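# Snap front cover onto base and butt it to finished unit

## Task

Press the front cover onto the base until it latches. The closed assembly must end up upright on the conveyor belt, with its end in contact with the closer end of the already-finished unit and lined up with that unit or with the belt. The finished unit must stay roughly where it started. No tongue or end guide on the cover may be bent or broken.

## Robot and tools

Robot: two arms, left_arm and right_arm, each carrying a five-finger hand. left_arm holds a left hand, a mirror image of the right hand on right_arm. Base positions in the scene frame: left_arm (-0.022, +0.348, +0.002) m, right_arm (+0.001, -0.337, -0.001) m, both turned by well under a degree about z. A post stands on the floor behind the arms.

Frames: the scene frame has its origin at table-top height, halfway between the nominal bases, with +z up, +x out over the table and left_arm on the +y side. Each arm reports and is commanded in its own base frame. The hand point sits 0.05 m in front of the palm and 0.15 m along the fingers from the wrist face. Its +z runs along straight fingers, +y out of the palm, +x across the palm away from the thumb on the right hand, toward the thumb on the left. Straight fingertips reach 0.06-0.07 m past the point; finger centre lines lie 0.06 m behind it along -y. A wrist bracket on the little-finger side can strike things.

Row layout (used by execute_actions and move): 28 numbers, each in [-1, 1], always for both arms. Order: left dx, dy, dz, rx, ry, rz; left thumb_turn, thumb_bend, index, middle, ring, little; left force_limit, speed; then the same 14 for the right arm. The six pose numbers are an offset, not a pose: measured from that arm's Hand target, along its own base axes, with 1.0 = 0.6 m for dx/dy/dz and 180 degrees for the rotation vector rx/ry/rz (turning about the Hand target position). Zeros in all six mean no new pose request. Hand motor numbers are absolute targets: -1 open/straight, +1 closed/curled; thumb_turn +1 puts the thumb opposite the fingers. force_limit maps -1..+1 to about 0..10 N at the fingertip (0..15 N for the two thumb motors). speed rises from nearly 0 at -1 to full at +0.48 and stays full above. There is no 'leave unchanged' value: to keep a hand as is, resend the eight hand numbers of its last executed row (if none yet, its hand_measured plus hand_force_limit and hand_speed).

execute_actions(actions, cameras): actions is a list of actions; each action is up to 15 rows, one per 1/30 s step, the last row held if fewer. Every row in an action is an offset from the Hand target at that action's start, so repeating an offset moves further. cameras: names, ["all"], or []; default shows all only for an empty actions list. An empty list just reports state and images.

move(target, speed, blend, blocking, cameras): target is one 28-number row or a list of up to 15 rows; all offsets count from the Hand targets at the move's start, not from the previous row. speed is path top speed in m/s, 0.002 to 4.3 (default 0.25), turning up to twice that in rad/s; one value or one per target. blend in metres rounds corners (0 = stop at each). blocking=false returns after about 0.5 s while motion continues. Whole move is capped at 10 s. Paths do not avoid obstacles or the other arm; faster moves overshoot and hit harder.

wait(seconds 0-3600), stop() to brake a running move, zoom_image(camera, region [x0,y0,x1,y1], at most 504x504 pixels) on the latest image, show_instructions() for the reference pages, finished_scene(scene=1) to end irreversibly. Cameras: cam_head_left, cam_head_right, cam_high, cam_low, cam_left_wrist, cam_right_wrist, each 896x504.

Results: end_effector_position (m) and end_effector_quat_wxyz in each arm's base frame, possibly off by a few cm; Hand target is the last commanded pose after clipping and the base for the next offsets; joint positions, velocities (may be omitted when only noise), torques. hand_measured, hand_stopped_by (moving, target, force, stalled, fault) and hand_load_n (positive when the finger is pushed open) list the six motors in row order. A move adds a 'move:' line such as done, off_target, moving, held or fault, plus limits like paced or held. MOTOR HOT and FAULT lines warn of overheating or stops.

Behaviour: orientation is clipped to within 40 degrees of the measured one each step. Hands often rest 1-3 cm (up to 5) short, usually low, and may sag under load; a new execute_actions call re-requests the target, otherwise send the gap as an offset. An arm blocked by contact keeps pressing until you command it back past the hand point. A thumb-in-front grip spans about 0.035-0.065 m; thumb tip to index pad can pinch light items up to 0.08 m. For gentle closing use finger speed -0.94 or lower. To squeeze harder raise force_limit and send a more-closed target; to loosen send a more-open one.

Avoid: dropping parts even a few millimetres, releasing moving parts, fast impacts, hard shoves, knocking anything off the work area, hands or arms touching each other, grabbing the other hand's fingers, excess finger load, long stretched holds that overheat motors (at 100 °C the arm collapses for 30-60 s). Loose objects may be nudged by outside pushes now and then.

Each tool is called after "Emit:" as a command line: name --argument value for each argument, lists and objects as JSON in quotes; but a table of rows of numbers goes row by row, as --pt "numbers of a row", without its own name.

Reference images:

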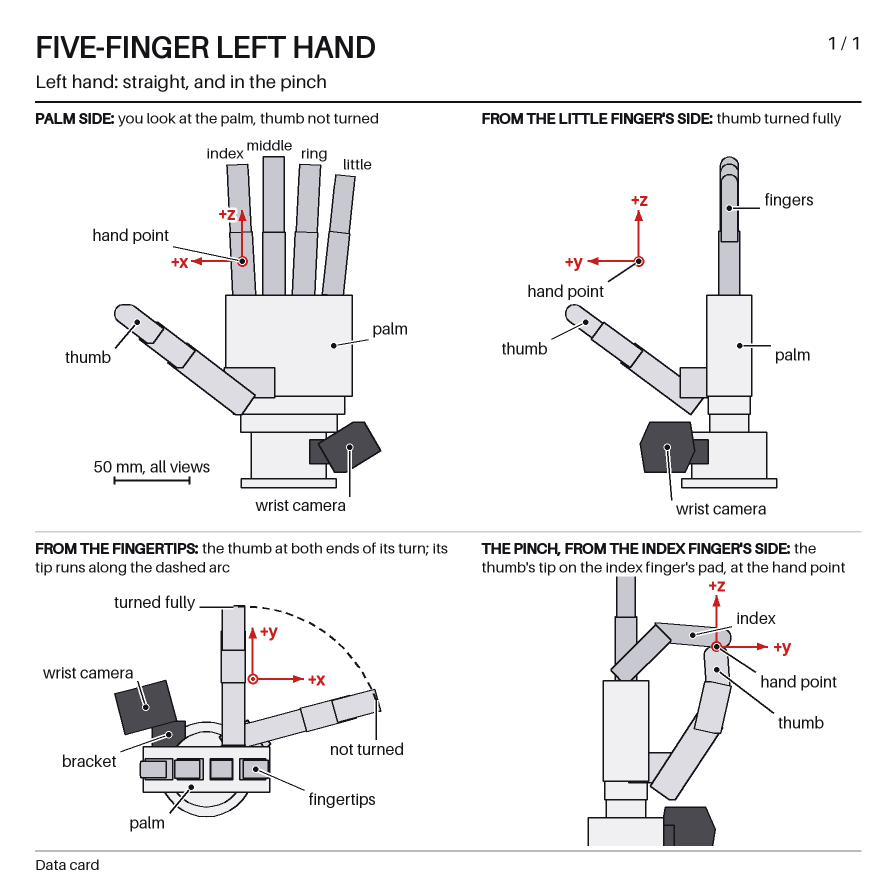

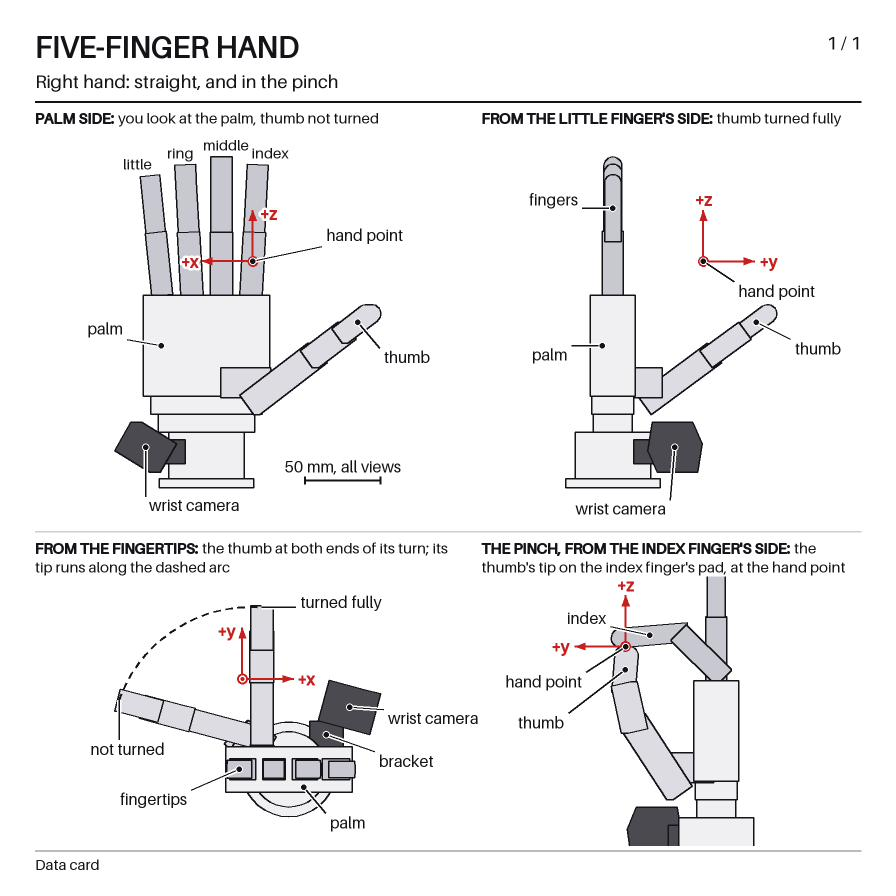

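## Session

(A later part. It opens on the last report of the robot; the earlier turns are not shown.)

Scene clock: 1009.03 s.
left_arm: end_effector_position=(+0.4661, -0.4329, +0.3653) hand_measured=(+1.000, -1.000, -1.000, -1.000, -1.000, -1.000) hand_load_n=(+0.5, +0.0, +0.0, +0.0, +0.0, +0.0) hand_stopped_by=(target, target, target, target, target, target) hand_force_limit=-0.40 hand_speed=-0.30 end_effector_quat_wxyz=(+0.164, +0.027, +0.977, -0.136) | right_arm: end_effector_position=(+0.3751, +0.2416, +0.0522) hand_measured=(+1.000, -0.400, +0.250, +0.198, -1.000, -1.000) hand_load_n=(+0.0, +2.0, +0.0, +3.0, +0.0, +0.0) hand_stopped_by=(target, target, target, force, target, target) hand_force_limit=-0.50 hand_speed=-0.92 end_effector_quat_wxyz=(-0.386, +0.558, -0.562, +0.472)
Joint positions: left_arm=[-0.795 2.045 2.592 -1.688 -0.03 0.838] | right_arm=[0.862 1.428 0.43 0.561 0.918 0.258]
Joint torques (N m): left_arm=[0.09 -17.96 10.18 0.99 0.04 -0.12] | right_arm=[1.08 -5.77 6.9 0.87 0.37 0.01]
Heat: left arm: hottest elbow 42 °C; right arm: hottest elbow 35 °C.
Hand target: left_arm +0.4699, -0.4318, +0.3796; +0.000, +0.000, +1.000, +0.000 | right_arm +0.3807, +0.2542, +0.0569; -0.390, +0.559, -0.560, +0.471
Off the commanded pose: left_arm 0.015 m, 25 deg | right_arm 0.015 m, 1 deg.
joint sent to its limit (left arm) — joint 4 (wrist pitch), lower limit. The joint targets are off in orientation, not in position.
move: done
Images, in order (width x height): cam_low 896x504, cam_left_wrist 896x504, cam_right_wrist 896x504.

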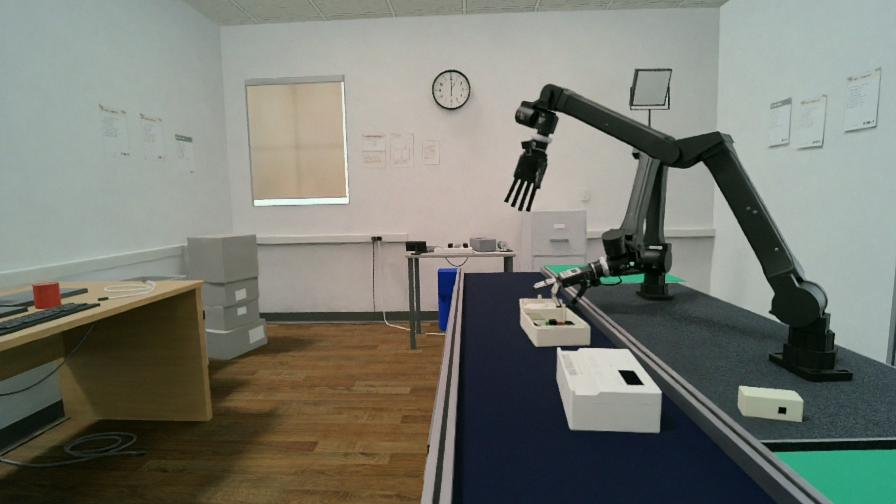

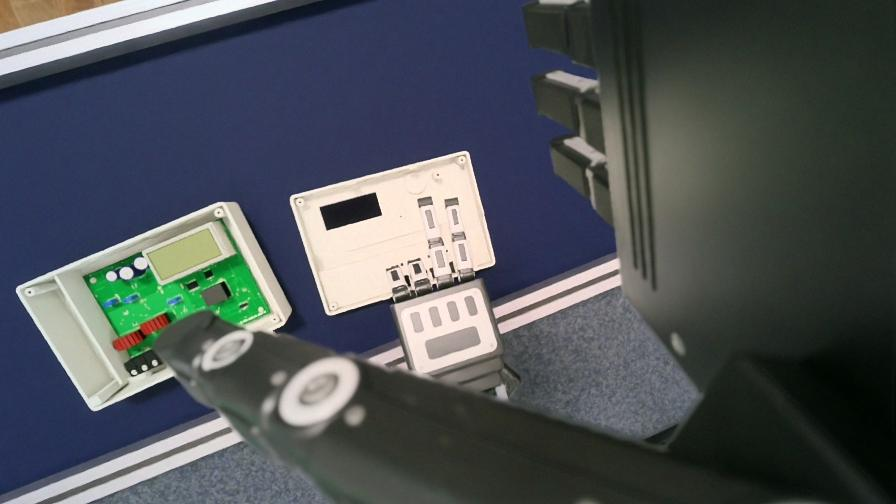

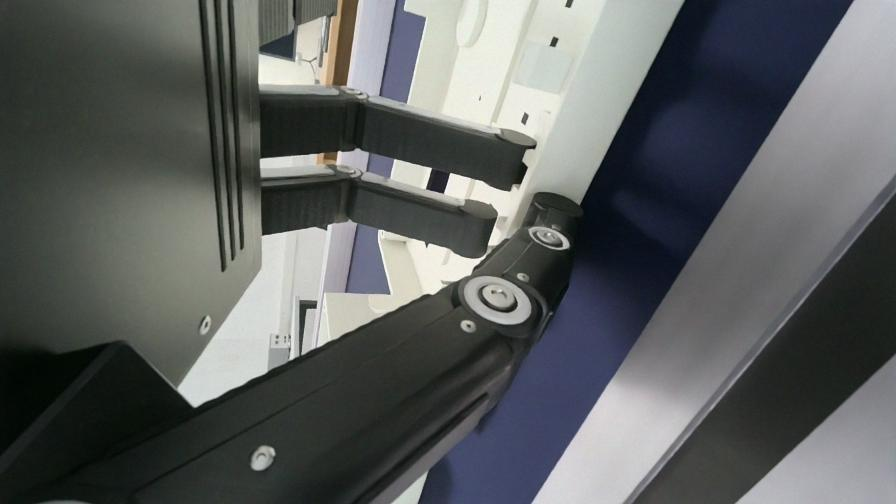

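Emit:
move --target '[0,0,0,0,0,0,1,-1,-1,-1,-1,-1,-0.4,-0.3,0,0,0,0,0,0,1,-0.4,0.6,0.22,-1,-1,-0.4,-0.94]' --speed 0.05 --cameras '["cam_left_wrist","cam_right_wrist","cam_low"]'

Emit:
zoom_image --camera "cam_right_wrist" --region '[420, 40, 600, 240]'

Emit:
zoom_image --camera "cam_left_wrist" --region '[360, 220, 500, 320]'

Emit:
zoom_image --camera "cam_low" --region '[510, 255, 610, 325]'

Scene clock: 1014.67 s.
left_arm: end_effector_position=(+0.4661, -0.4329, +0.3653) hand_measured=(+1.000, -1.000, -1.000, -1.000, -1.000, -1.000) hand_load_n=(+0.0, +0.0, +0.0, +0.0, +0.0, +0.0) hand_stopped_by=(target, target, target, target, target, target) hand_force_limit=-0.40 hand_speed=-0.30 end_effector_quat_wxyz=(+0.164, +0.027, +0.977, -0.136) | right_arm: end_effector_position=(+0.3756, +0.2418, +0.0529) hand_measured=(+1.000, -0.402, +0.600, +0.202, -1.000, -1.000) hand_load_n=(+0.0, +3.0, +0.0, +2.5, +0.0, +0.0) hand_stopped_by=(target, target, target, force, target, target) hand_force_limit=-0.40 hand_speed=-0.94 end_effector_quat_wxyz=(-0.386, +0.557, -0.563, +0.473)
Joint positions: left_arm=[-0.795 2.045 2.592 -1.688 -0.03 0.838] | right_arm=[0.862 1.428 0.432 0.561 0.92 0.258]
Joint torques (N m): left_arm=[0.03 -17.85 10.14 1.11 0.03 -0.13] | right_arm=[1.14 -5.77 6.82 0.87 0.31 0.01]
Heat: left arm: hottest elbow 42 °C; right arm: hottest elbow 36 °C.
Hand target: left_arm +0.4699, -0.4318, +0.3796; +0.000, +0.000, +1.000, +0.000 | right_arm +0.3807, +0.2542, +0.0571; -0.391, +0.559, -0.560, +0.471
Off the commanded pose: left_arm 0.015 m, 25 deg | right_arm 0.014 m, 1 deg.
joint sent to its limit (left arm) — joint 4 (wrist pitch), lower limit. The joint targets are off in orientation, not in position.
move: done
Images, in order (width x height): cam_low 896x504, cam_left_wrist 896x504, cam_right_wrist 896x504.

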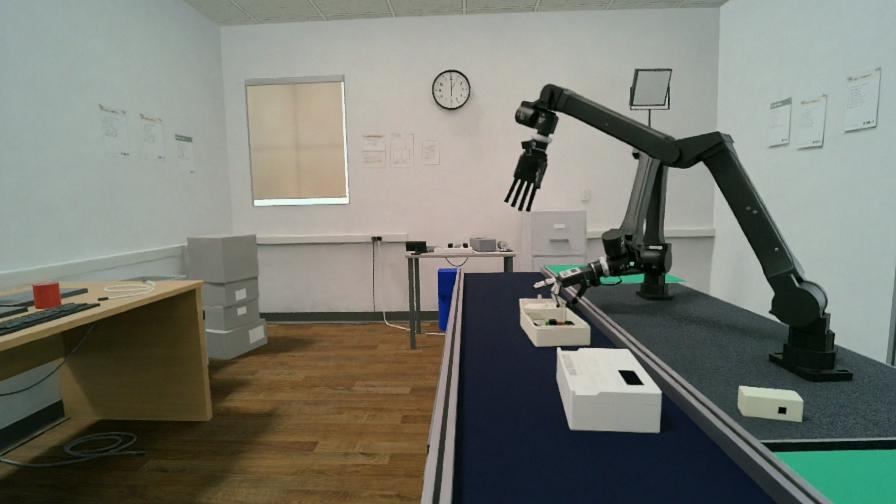

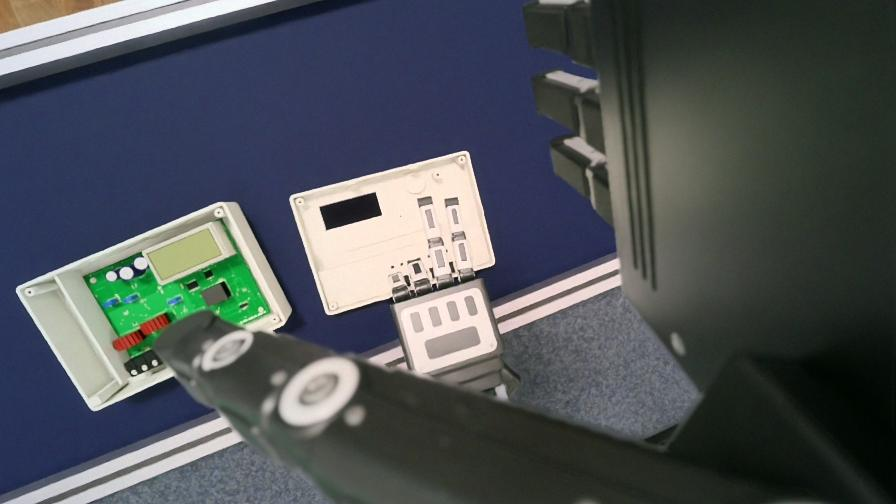

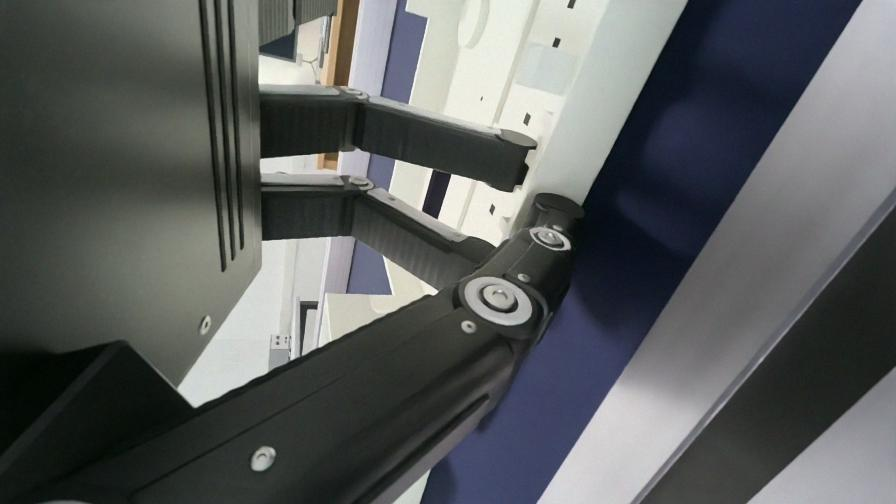

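Scaled by 2.520 from the camera's image (finer frame: 1280x720).

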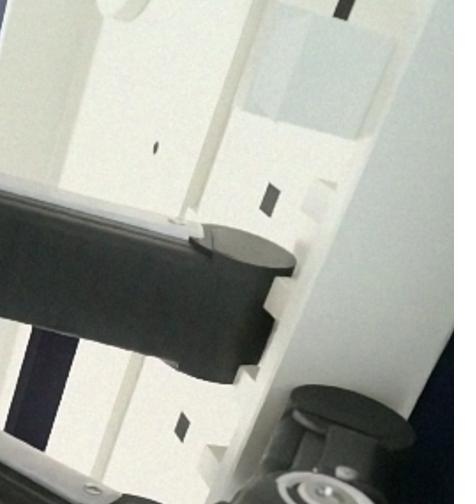

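Scaled by 3.600 from the camera's image (finer frame: 1280x720).

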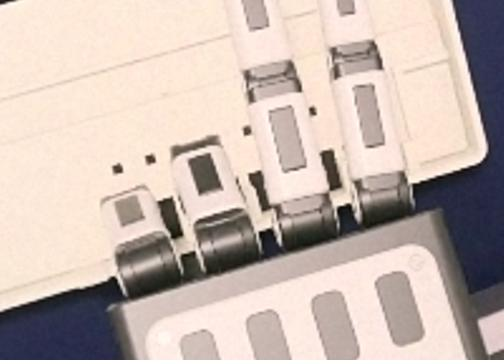

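Scaled by 5.040 from the camera's image (finer frame: 1280x720).

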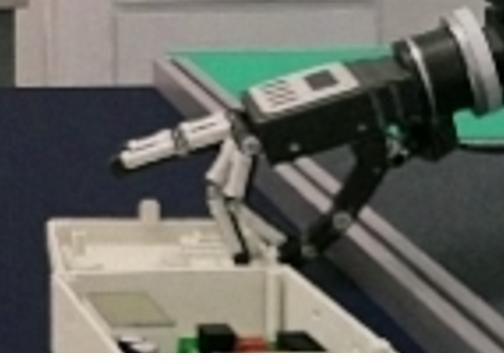

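Emit:
move --pt "0 0 0 0 0 0 1 -1 -1 -1 -1 -1 -0.4 -0.3 0 0 0 0 0 0 1 -0.4 -0.15 -0.25 -1 -1 -0.4 -0.6" --pt "0 0 0 0 0 0 1 -1 -1 -1 -1 -1 -0.4 -0.3 -0.003 0.012 0 -0.039 0 0 1 -0.4 -0.15 -0.25 -1 -1 -0.4 -0.6" --speed 0.05 --cameras '["cam_left_wrist","cam_right_wrist","cam_low"]'

Emit:
zoom_image --camera "cam_right_wrist" --region '[420, 40, 600, 240]'

Emit:
zoom_image --camera "cam_left_wrist" --region '[360, 220, 500, 320]'

Emit:
zoom_image --camera "cam_low" --region '[510, 255, 610, 325]'

Scene clock: 1028.30 s.
left_arm: end_effector_position=(+0.4661, -0.4329, +0.3653) hand_measured=(+1.000, -1.000, -1.000, -1.000, -1.000, -1.000) hand_load_n=(+0.0, +0.0, +0.0, +0.0, +0.0, +0.0) hand_stopped_by=(target, target, target, target, target, target) hand_force_limit=-0.40 hand_speed=-0.30 end_effector_quat_wxyz=(+0.164, +0.027, +0.977, -0.136) | right_arm: end_effector_position=(+0.3746, +0.2492, +0.0533) hand_measured=(+1.000, -0.400, -0.150, -0.250, -1.000, -1.000) hand_load_n=(+0.0, +0.0, +0.0, +0.0, +0.0, +0.0) hand_stopped_by=(target, target, target, target, target, target) hand_force_limit=-0.40 hand_speed=-0.60 end_effector_quat_wxyz=(-0.356, +0.577, -0.536, +0.503)
Joint positions: left_arm=[-0.795 2.045 2.592 -1.688 -0.03 0.838] | right_arm=[0.904 1.458 0.473 0.531 0.989 0.181]
Joint torques (N m): left_arm=[0.73 -18.43 10.13 1.02 0.04 -0.14] | right_arm=[1.26 -6.18 6.99 0.66 0.48 -0.1]
Heat: left arm: hottest elbow 42 °C; right arm: hottest elbow 36 °C.
Hand target: left_arm +0.4699, -0.4318, +0.3796; +0.000, +0.000, +1.000, +0.000 | right_arm +0.3788, +0.2615, +0.0570; -0.356, +0.582, -0.530, +0.504
Off the commanded pose: left_arm 0.015 m, 25 deg | right_arm 0.014 m, 1 deg.
joint sent to its limit (left arm) — joint 4 (wrist pitch), lower limit. The joint targets are off in orientation, not in position.
move: off_target (right_arm)
Images, in order (width x height): cam_low 896x504, cam_left_wrist 896x504, cam_right_wrist 896x504.

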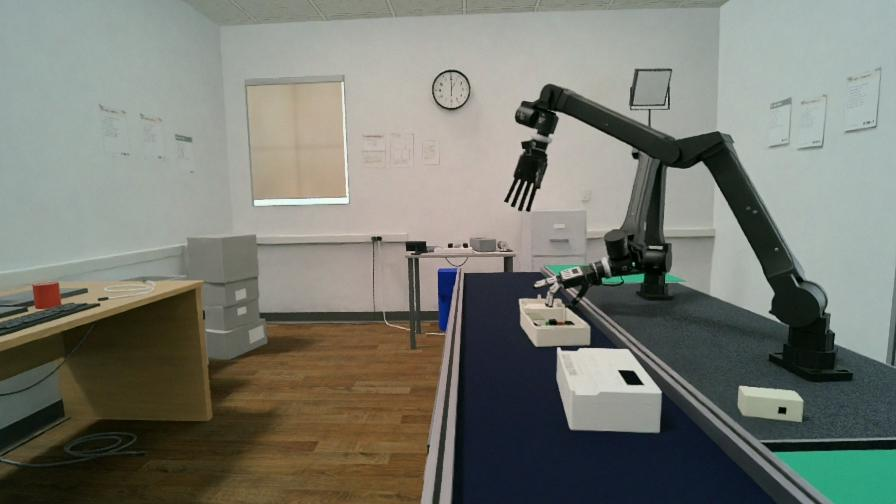

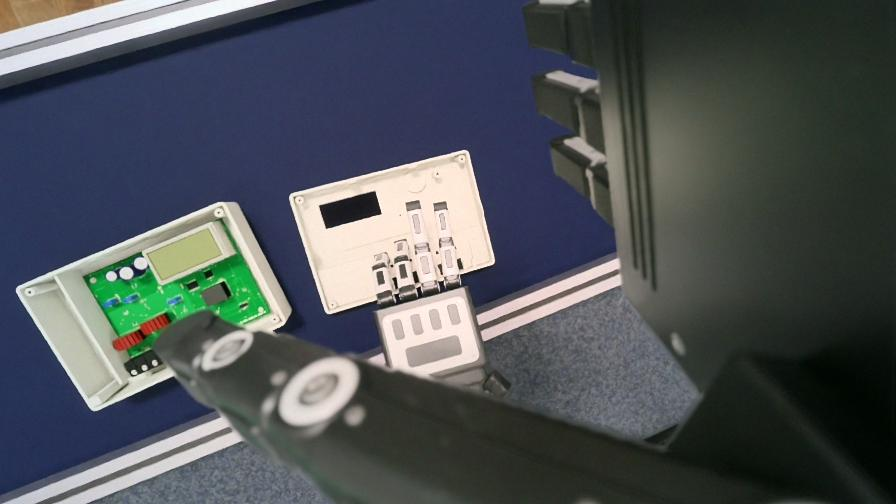

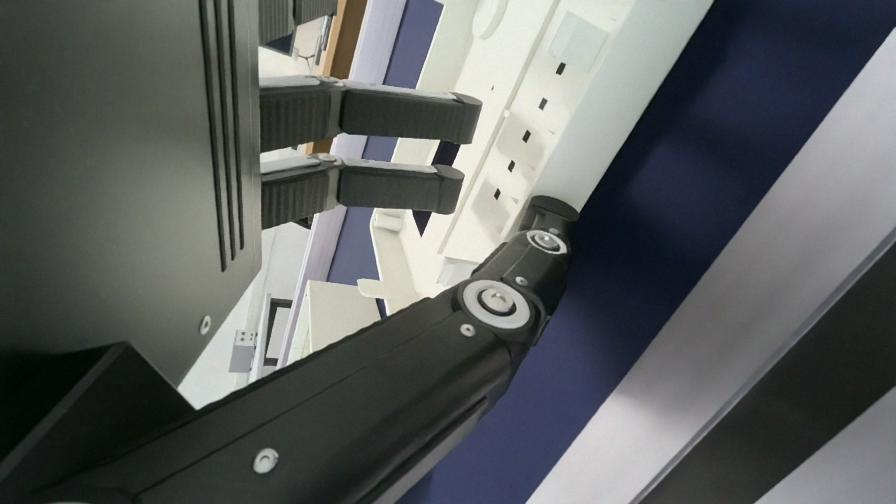

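Scaled by 2.520 from the camera's image (finer frame: 1280x720).

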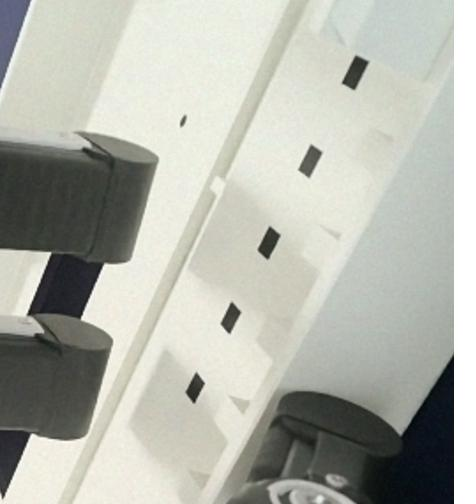

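Scaled by 3.600 from the camera's image (finer frame: 1280x720).

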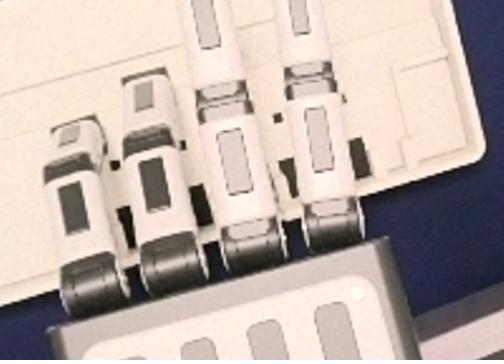

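Scaled by 5.040 from the camera's image (finer frame: 1280x720).

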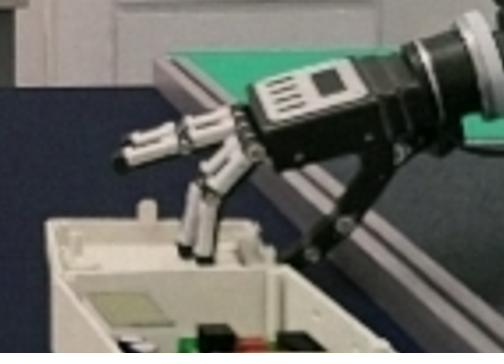

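Emit:
move --target '[0,0,0,0,0,0,1,-1,-1,-1,-1,-1,-0.4,-0.3,-0.002,-0.0417,-0.012,0,0,0,1,-0.4,-0.15,-0.25,-1,-1,-0.4,-0.6]' --speed 0.05 --cameras '["cam_left_wrist","cam_right_wrist","cam_low"]'

Emit:
zoom_image --camera "cam_right_wrist" --region '[420, 40, 600, 240]'

Emit:
zoom_image --camera "cam_left_wrist" --region '[360, 220, 500, 320]'

Emit:
zoom_image --camera "cam_low" --region '[510, 255, 610, 325]'

Scene clock: 1032.90 s.
left_arm: end_effector_position=(+0.4661, -0.4329, +0.3653) hand_measured=(+1.000, -1.000, -1.000, -1.000, -1.000, -1.000) hand_load_n=(+0.0, +0.0, +0.0, +0.0, +0.0, +0.0) hand_stopped_by=(target, target, target, target, target, target) hand_force_limit=-0.40 hand_speed=-0.30 end_effector_quat_wxyz=(+0.164, +0.027, +0.977, -0.136) | right_arm: end_effector_position=(+0.3753, +0.2409, +0.0483) hand_measured=(+1.000, -0.400, -0.150, -0.250, -1.000, -1.000) hand_load_n=(+0.0, +0.0, +0.0, +0.0, +0.0, +0.0) hand_stopped_by=(target, target, target, target, target, target) hand_force_limit=-0.40 hand_speed=-0.60 end_effector_quat_wxyz=(-0.354, +0.585, -0.530, +0.501)
Joint positions: left_arm=[-0.795 2.045 2.592 -1.688 -0.03 0.838] | right_arm=[0.881 1.458 0.45 0.567 0.954 0.148]
Joint torques (N m): left_arm=[0.15 -17.9 10.13 0.95 0.03 -0.13] | right_arm=[-0.79 -7.12 4.04 2.07 0.21 -0.11]
Heat: left arm: hottest elbow 42 °C; right arm: hottest elbow 36 °C.
Hand target: left_arm +0.4699, -0.4318, +0.3796; +0.000, +0.000, +1.000, +0.000 | right_arm +0.3776, +0.2365, +0.0498; -0.356, +0.582, -0.530, +0.504
Off the commanded pose: left_arm 0.015 m, 25 deg | right_arm 0.005 m, 1 deg.
joint sent to its limit (left arm) — joint 4 (wrist pitch), lower limit. The joint targets are off in orientation, not in position.
move: done
Images, in order (width x height): cam_low 896x504, cam_left_wrist 896x504, cam_right_wrist 896x504.

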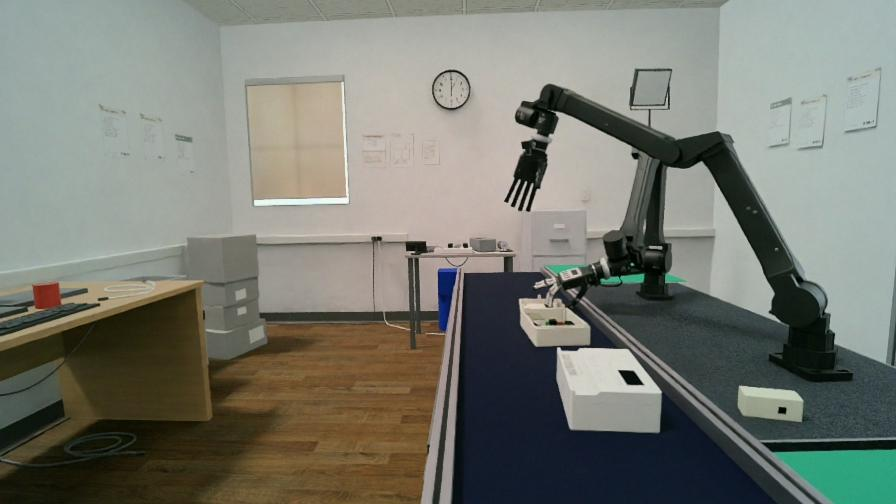

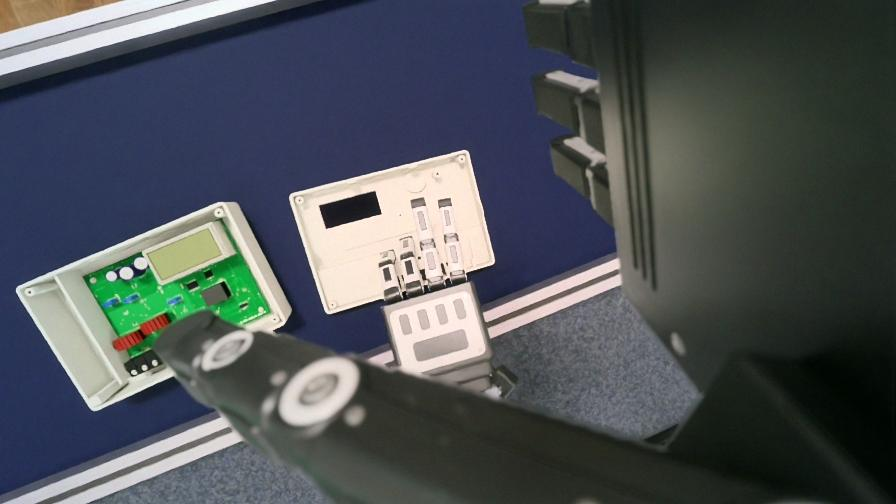

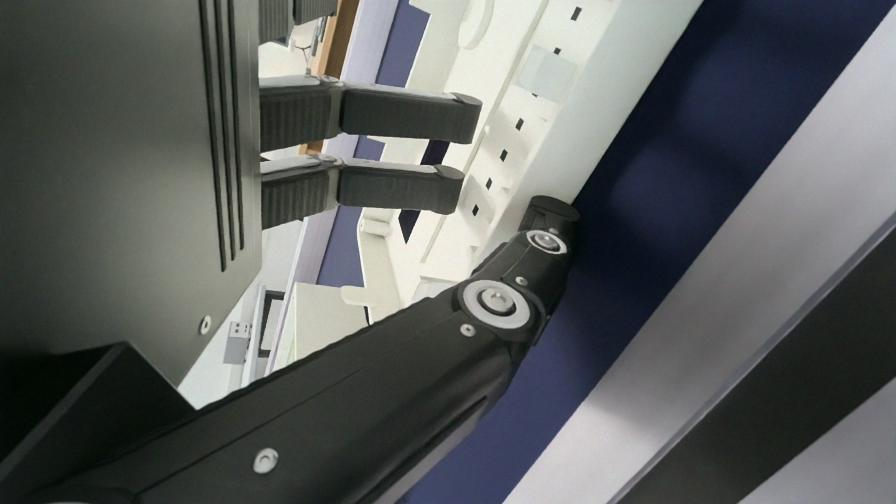

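Scaled by 2.520 from the camera's image (finer frame: 1280x720).

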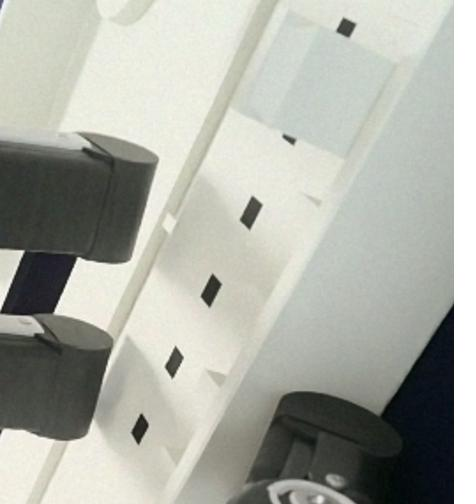

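Scaled by 3.600 from the camera's image (finer frame: 1280x720).

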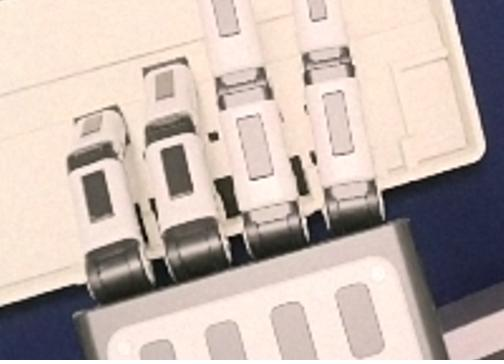

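Scaled by 5.040 from the camera's image (finer frame: 1280x720).

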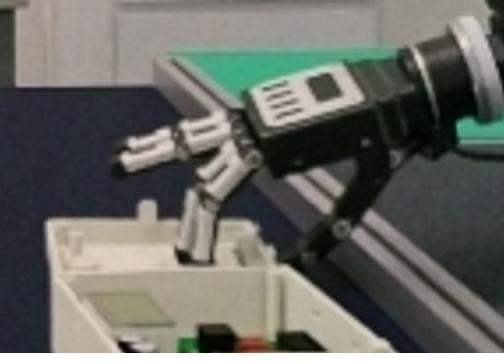

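Emit:
move --target '[0,0,0,0,0,0,1,-1,-1,-1,-1,-1,-0.4,-0.3,0,0,0,0,0,0,1,-0.4,0.3,-0.1,-1,-1,-0.5,-0.9]' --speed 0.05 --cameras '["cam_right_wrist","cam_low"]'

Emit:
zoom_image --camera "cam_right_wrist" --region '[420, 40, 600, 240]'

Emit:
zoom_image --camera "cam_low" --region '[510, 255, 610, 325]'

Scene clock: 1036.70 s.
left_arm: end_effector_position=(+0.4661, -0.4329, +0.3653) hand_measured=(+1.000, -1.000, -1.000, -1.000, -1.000, -1.000) hand_load_n=(+0.5, +0.0, +0.0, +0.0, +0.0, +0.0) hand_stopped_by=(target, target, target, target, target, target) hand_force_limit=-0.40 hand_speed=-0.30 end_effector_quat_wxyz=(+0.164, +0.027, +0.977, -0.136) | right_arm: end_effector_position=(+0.3757, +0.2410, +0.0489) hand_measured=(+1.000, -0.400, +0.230, -0.100, -1.000, -1.000) hand_load_n=(-0.5, +1.5, +1.5, +0.5, +0.0, +0.0) hand_stopped_by=(target, target, force, target, target, target) hand_force_limit=-0.50 hand_speed=-0.90 end_effector_quat_wxyz=(-0.355, +0.585, -0.530, +0.501)
Joint positions: left_arm=[-0.795 2.045 2.592 -1.688 -0.03 0.838] | right_arm=[0.88 1.458 0.45 0.571 0.954 0.146]
Joint torques (N m): left_arm=[0.21 -17.44 10.19 1.02 0.01 -0.12] | right_arm=[-0.73 -7.12 4.04 1.95 0.21 -0.09]
Heat: left arm: hottest elbow 42 °C; right arm: hottest elbow 36 °C.
Hand target: left_arm +0.4699, -0.4318, +0.3796; +0.000, +0.000, +1.000, +0.000 | right_arm +0.3777, +0.2364, +0.0498; -0.356, +0.582, -0.530, +0.504
Off the commanded pose: left_arm 0.015 m, 25 deg | right_arm 0.005 m, 0 deg.
joint sent to its limit (left arm) — joint 4 (wrist pitch), lower limit. The joint targets are off in orientation, not in position.
move: done
Images, in order (width x height): cam_low 896x504, cam_right_wrist 896x504.

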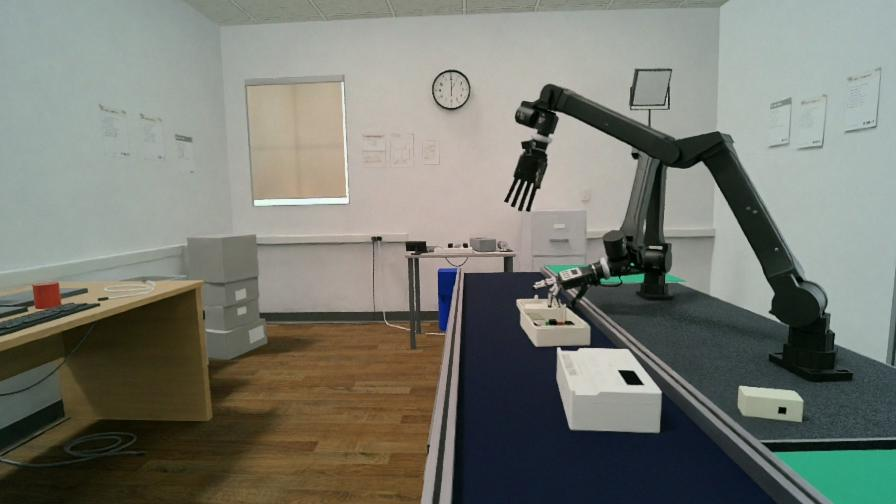

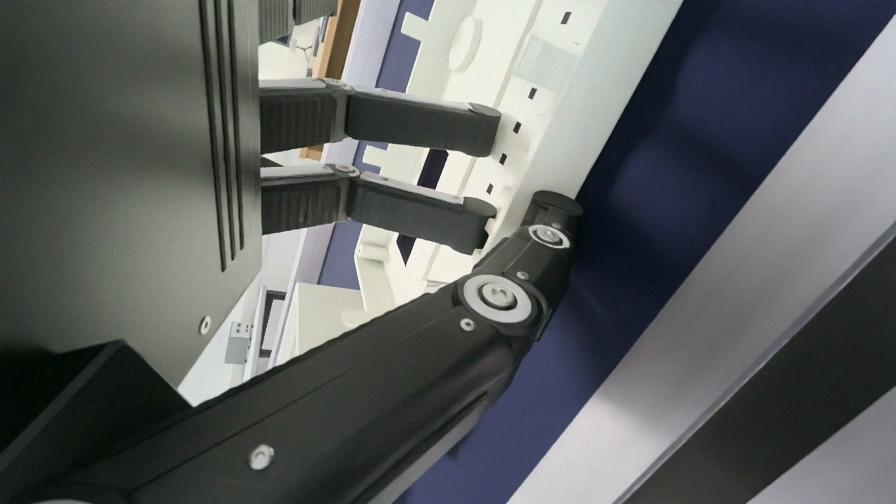

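Scaled by 2.520 from the camera's image (finer frame: 1280x720).

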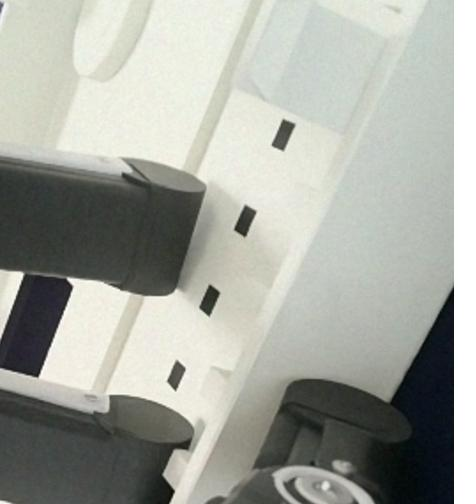

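Scaled by 5.040 from the camera's image (finer frame: 1280x720).

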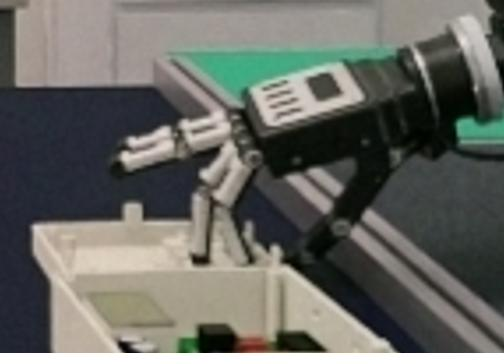

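Emit:
move --target '[0,0,0,0,0,0,1,-1,-1,-1,-1,-1,-0.4,-0.3,0,0,0,0,0,0,1,-0.4,0.3,0.35,-1,-1,-0.4,-0.92]' --speed 0.05 --cameras '["cam_right_wrist","cam_low","cam_left_wrist"]'

Emit:
zoom_image --camera "cam_right_wrist" --region '[420, 40, 600, 240]'

Emit:
zoom_image --camera "cam_low" --region '[510, 255, 610, 325]'

Emit:
zoom_image --camera "cam_left_wrist" --region '[260, 130, 520, 330]'

Scene clock: 1042.53 s.
left_arm: end_effector_position=(+0.4661, -0.4329, +0.3653) hand_measured=(+1.000, -1.000, -1.000, -1.000, -1.000, -1.000) hand_load_n=(+0.0, +0.0, +0.0, +0.0, +0.0, +0.0) hand_stopped_by=(target, target, target, target, target, target) hand_force_limit=-0.40 hand_speed=-0.30 end_effector_quat_wxyz=(+0.164, +0.027, +0.977, -0.136) | right_arm: end_effector_position=(+0.3760, +0.2414, +0.0499) hand_measured=(+1.000, -0.400, +0.230, +0.190, -1.000, -1.000) hand_load_n=(+0.0, +2.5, +0.5, +3.0, +0.0, +0.0) hand_stopped_by=(target, target, force, force, target, target) hand_force_limit=-0.40 hand_speed=-0.92 end_effector_quat_wxyz=(-0.357, +0.584, -0.529, +0.501)
Joint positions: left_arm=[-0.795 2.045 2.592 -1.688 -0.03 0.838] | right_arm=[0.88 1.457 0.45 0.574 0.953 0.143]
Joint torques (N m): left_arm=[0.21 -17.9 10.11 1.1 0.04 -0.12] | right_arm=[-0.73 -7.06 4.05 1.83 0.23 -0.06]
Heat: left arm: hottest elbow 42 °C; right arm: hottest elbow 36 °C.
Hand target: left_arm +0.4699, -0.4318, +0.3796; +0.000, +0.000, +1.000, +0.000 | right_arm +0.3777, +0.2364, +0.0497; -0.356, +0.582, -0.530, +0.504
Off the commanded pose: left_arm 0.015 m, 25 deg | right_arm 0.005 m, 0 deg.
joint sent to its limit (left arm) — joint 4 (wrist pitch), lower limit. The joint targets are off in orientation, not in position.
move: done
Images, in order (width x height): cam_low 896x504, cam_left_wrist 896x504, cam_right_wrist 896x504.

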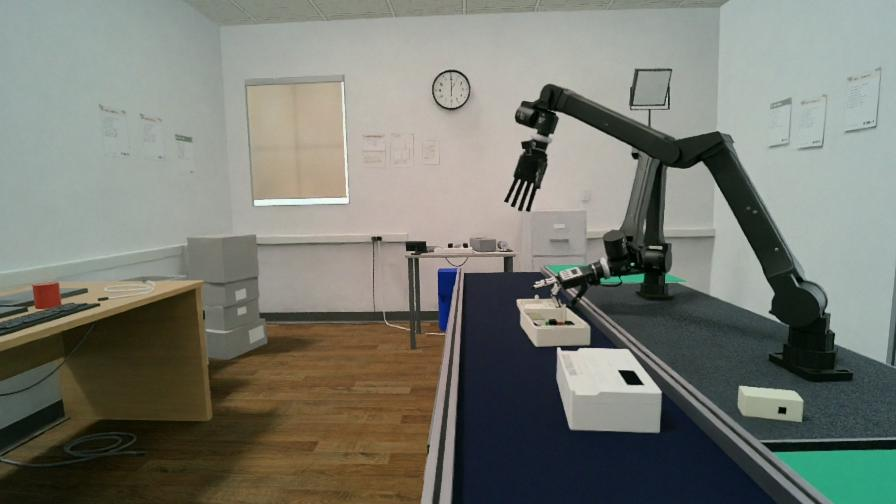

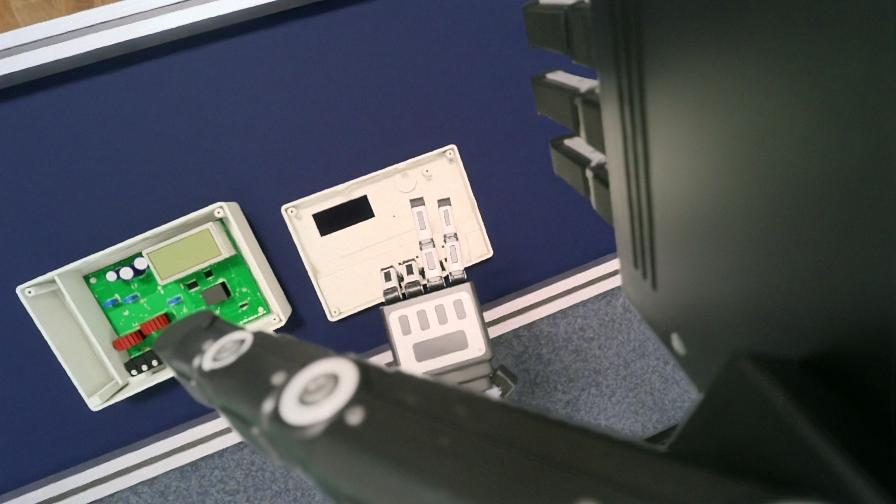

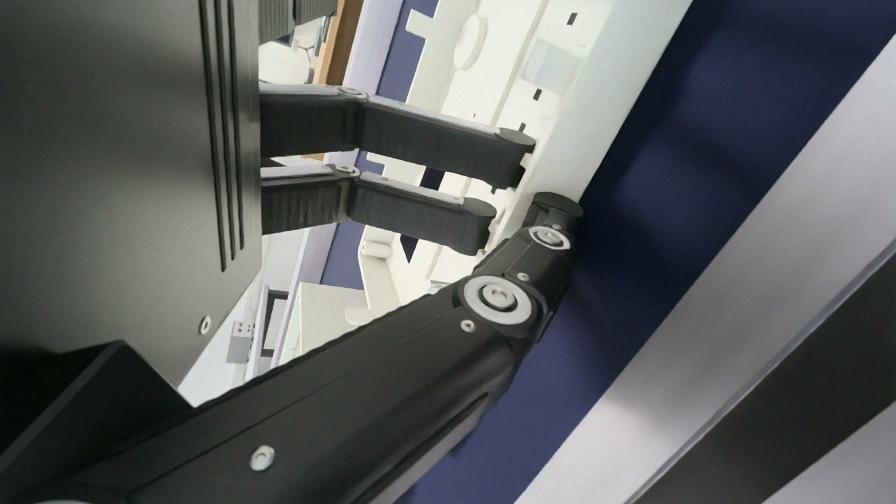

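Scaled by 2.520 from the camera's image (finer frame: 1280x720).

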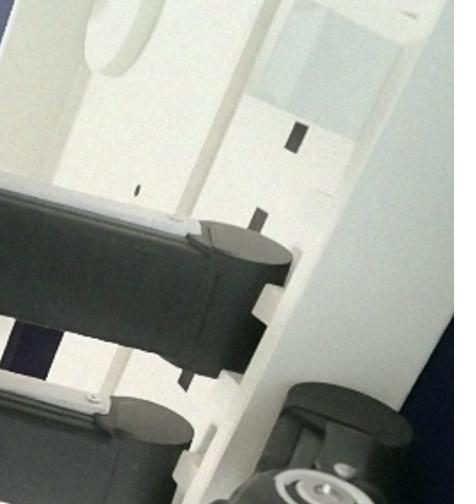

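Scaled by 5.040 from the camera's image (finer frame: 1280x720).

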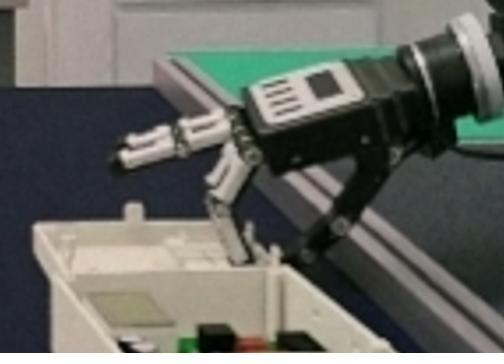

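Scaled by 1.938 from the camera's image (finer frame: 1280x720).

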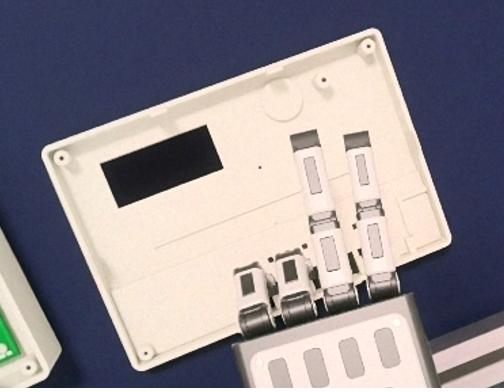

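Emit:
move --target '[0,0,0,0,0,0,1,-1,-1,-1,-1,-1,-0.4,-0.3,0,0,0,0,0,0,1,-0.4,0.36,0.34,-1,-1,-0.1,-0.92]' --speed 0.05 --cameras '["cam_right_wrist","cam_left_wrist"]'

Emit:
zoom_image --camera "cam_right_wrist" --region '[420, 40, 600, 240]'

Emit:
zoom_image --camera "cam_left_wrist" --region '[260, 130, 520, 330]'

Scene clock: 1045.47 s.
left_arm: end_effector_position=(+0.4661, -0.4329, +0.3653) hand_measured=(+1.000, -1.000, -1.000, -1.000, -1.000, -1.000) hand_load_n=(+0.0, +0.0, +0.0, +0.0, +0.0, +0.0) hand_stopped_by=(target, target, target, target, target, target) hand_force_limit=-0.40 hand_speed=-0.30 end_effector_quat_wxyz=(+0.164, +0.027, +0.977, -0.136) | right_arm: end_effector_position=(+0.3764, +0.2419, +0.0510) hand_measured=(+1.000, -0.402, +0.302, +0.202, -1.000, -1.000) hand_load_n=(+0.0, +7.0, +4.5, +1.0, +0.0, +0.0) hand_stopped_by=(target, target, force, force, target, target) hand_force_limit=-0.10 hand_speed=-0.92 end_effector_quat_wxyz=(-0.359, +0.583, -0.530, +0.501)
Joint positions: left_arm=[-0.795 2.045 2.592 -1.688 -0.03 0.838] | right_arm=[0.88 1.456 0.45 0.578 0.953 0.143]
Joint torques (N m): left_arm=[0.67 -17.49 10.17 1.05 0.01 -0.14] | right_arm=[-0.73 -6.95 4.05 1.68 0.22 -0.06]
Heat: left arm: hottest elbow 42 °C; right arm: hottest elbow 36 °C.
Hand target: left_arm +0.4699, -0.4318, +0.3796; +0.000, +0.000, +1.000, +0.000 | right_arm +0.3777, +0.2364, +0.0498; -0.356, +0.582, -0.530, +0.504
Off the commanded pose: left_arm 0.015 m, 25 deg | right_arm 0.006 m, 0 deg.
joint sent to its limit (left arm) — joint 4 (wrist pitch), lower limit. The joint targets are off in orientation, not in position.
move: done
Images, in order (width x height): cam_left_wrist 896x504, cam_right_wrist 896x504.

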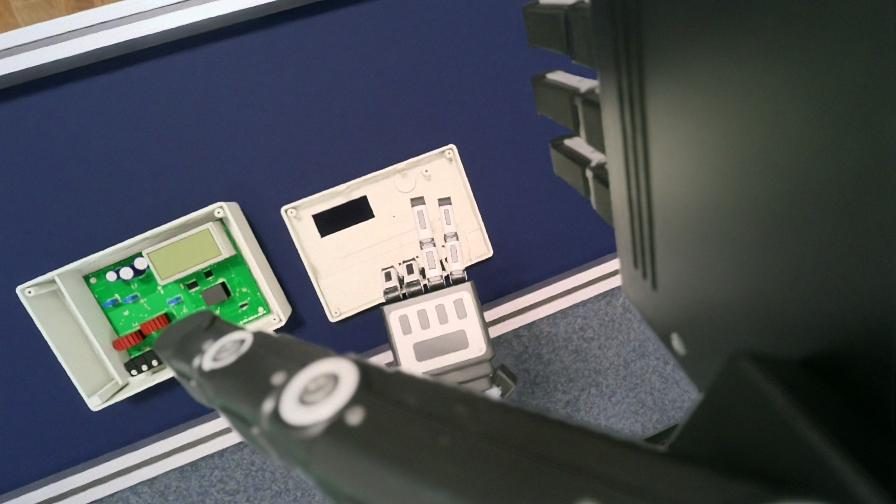

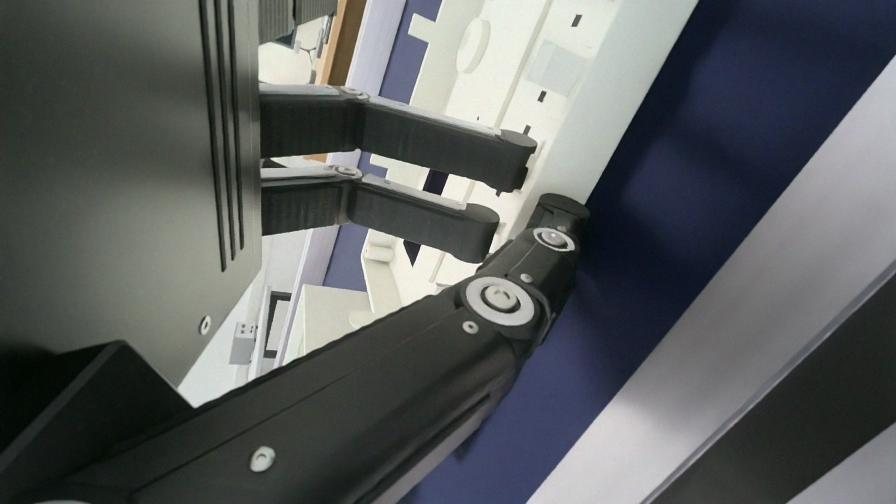

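Scaled by 2.520 from the camera's image (finer frame: 1280x720).

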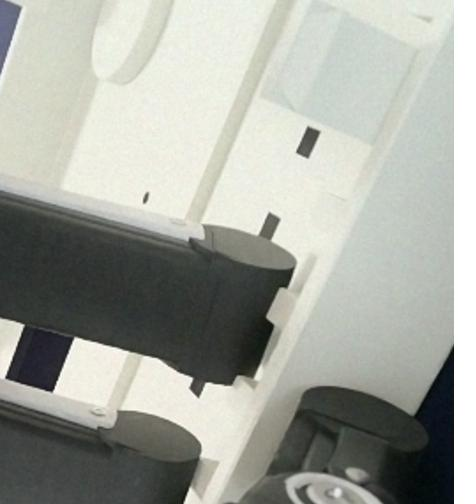

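Scaled by 1.938 from the camera's image (finer frame: 1280x720).

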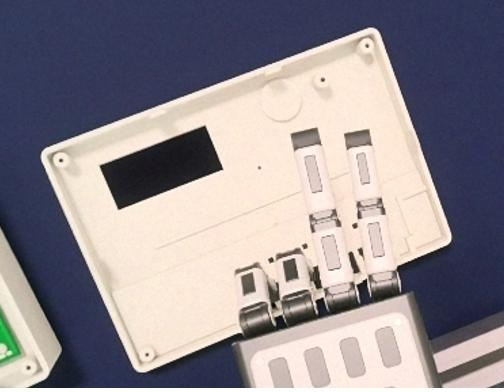

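Emit:
move --target '[0,0,0,0,0,0,1,-1,-1,-1,-1,-1,-0.4,-0.3,0,0,0,0,0,0,1,-0.4,0.36,0.38,-1,-1,-0.2,-0.94]' --speed 0.05

Scene clock: 1047.60 s.
left_arm: end_effector_position=(+0.4661, -0.4329, +0.3653) hand_measured=(+1.000, -1.000, -1.000, -1.000, -1.000, -1.000) hand_load_n=(+0.0, +0.0, +0.0, +0.0, +0.0, +0.0) hand_stopped_by=(target, target, target, target, target, target) hand_force_limit=-0.40 hand_speed=-0.30 end_effector_quat_wxyz=(+0.164, +0.027, +0.977, -0.136) | right_arm: end_effector_position=(+0.3764, +0.2419, +0.0510) hand_measured=(+1.000, -0.402, +0.302, +0.218, -1.000, -1.000) hand_load_n=(+0.0, +7.0, +3.5, +4.0, +0.0, +0.0) hand_stopped_by=(target, target, force, force, target, target) hand_force_limit=-0.20 hand_speed=-0.94 end_effector_quat_wxyz=(-0.359, +0.583, -0.530, +0.501)
Joint positions: left_arm=[-0.795 2.045 2.592 -1.688 -0.03 0.838] | right_arm=[0.88 1.456 0.45 0.578 0.953 0.143]
Joint torques (N m): left_arm=[0.56 -17.96 10.13 1.03 0.03 -0.13] | right_arm=[-0.67 -6.89 4.05 1.68 0.22 -0.06]
Heat: left arm: hottest elbow 42 °C; right arm: hottest elbow 35 °C.
Hand target: left_arm +0.4699, -0.4318, +0.3796; +0.000, +0.000, +1.000, +0.000 | right_arm +0.3776, +0.2364, +0.0497; -0.356, +0.582, -0.530, +0.504
Off the commanded pose: left_arm 0.015 m, 25 deg | right_arm 0.006 m, 0 deg.
joint sent to its limit (left arm) — joint 4 (wrist pitch), lower limit. The joint targets are off in orientation, not in position.
move: done


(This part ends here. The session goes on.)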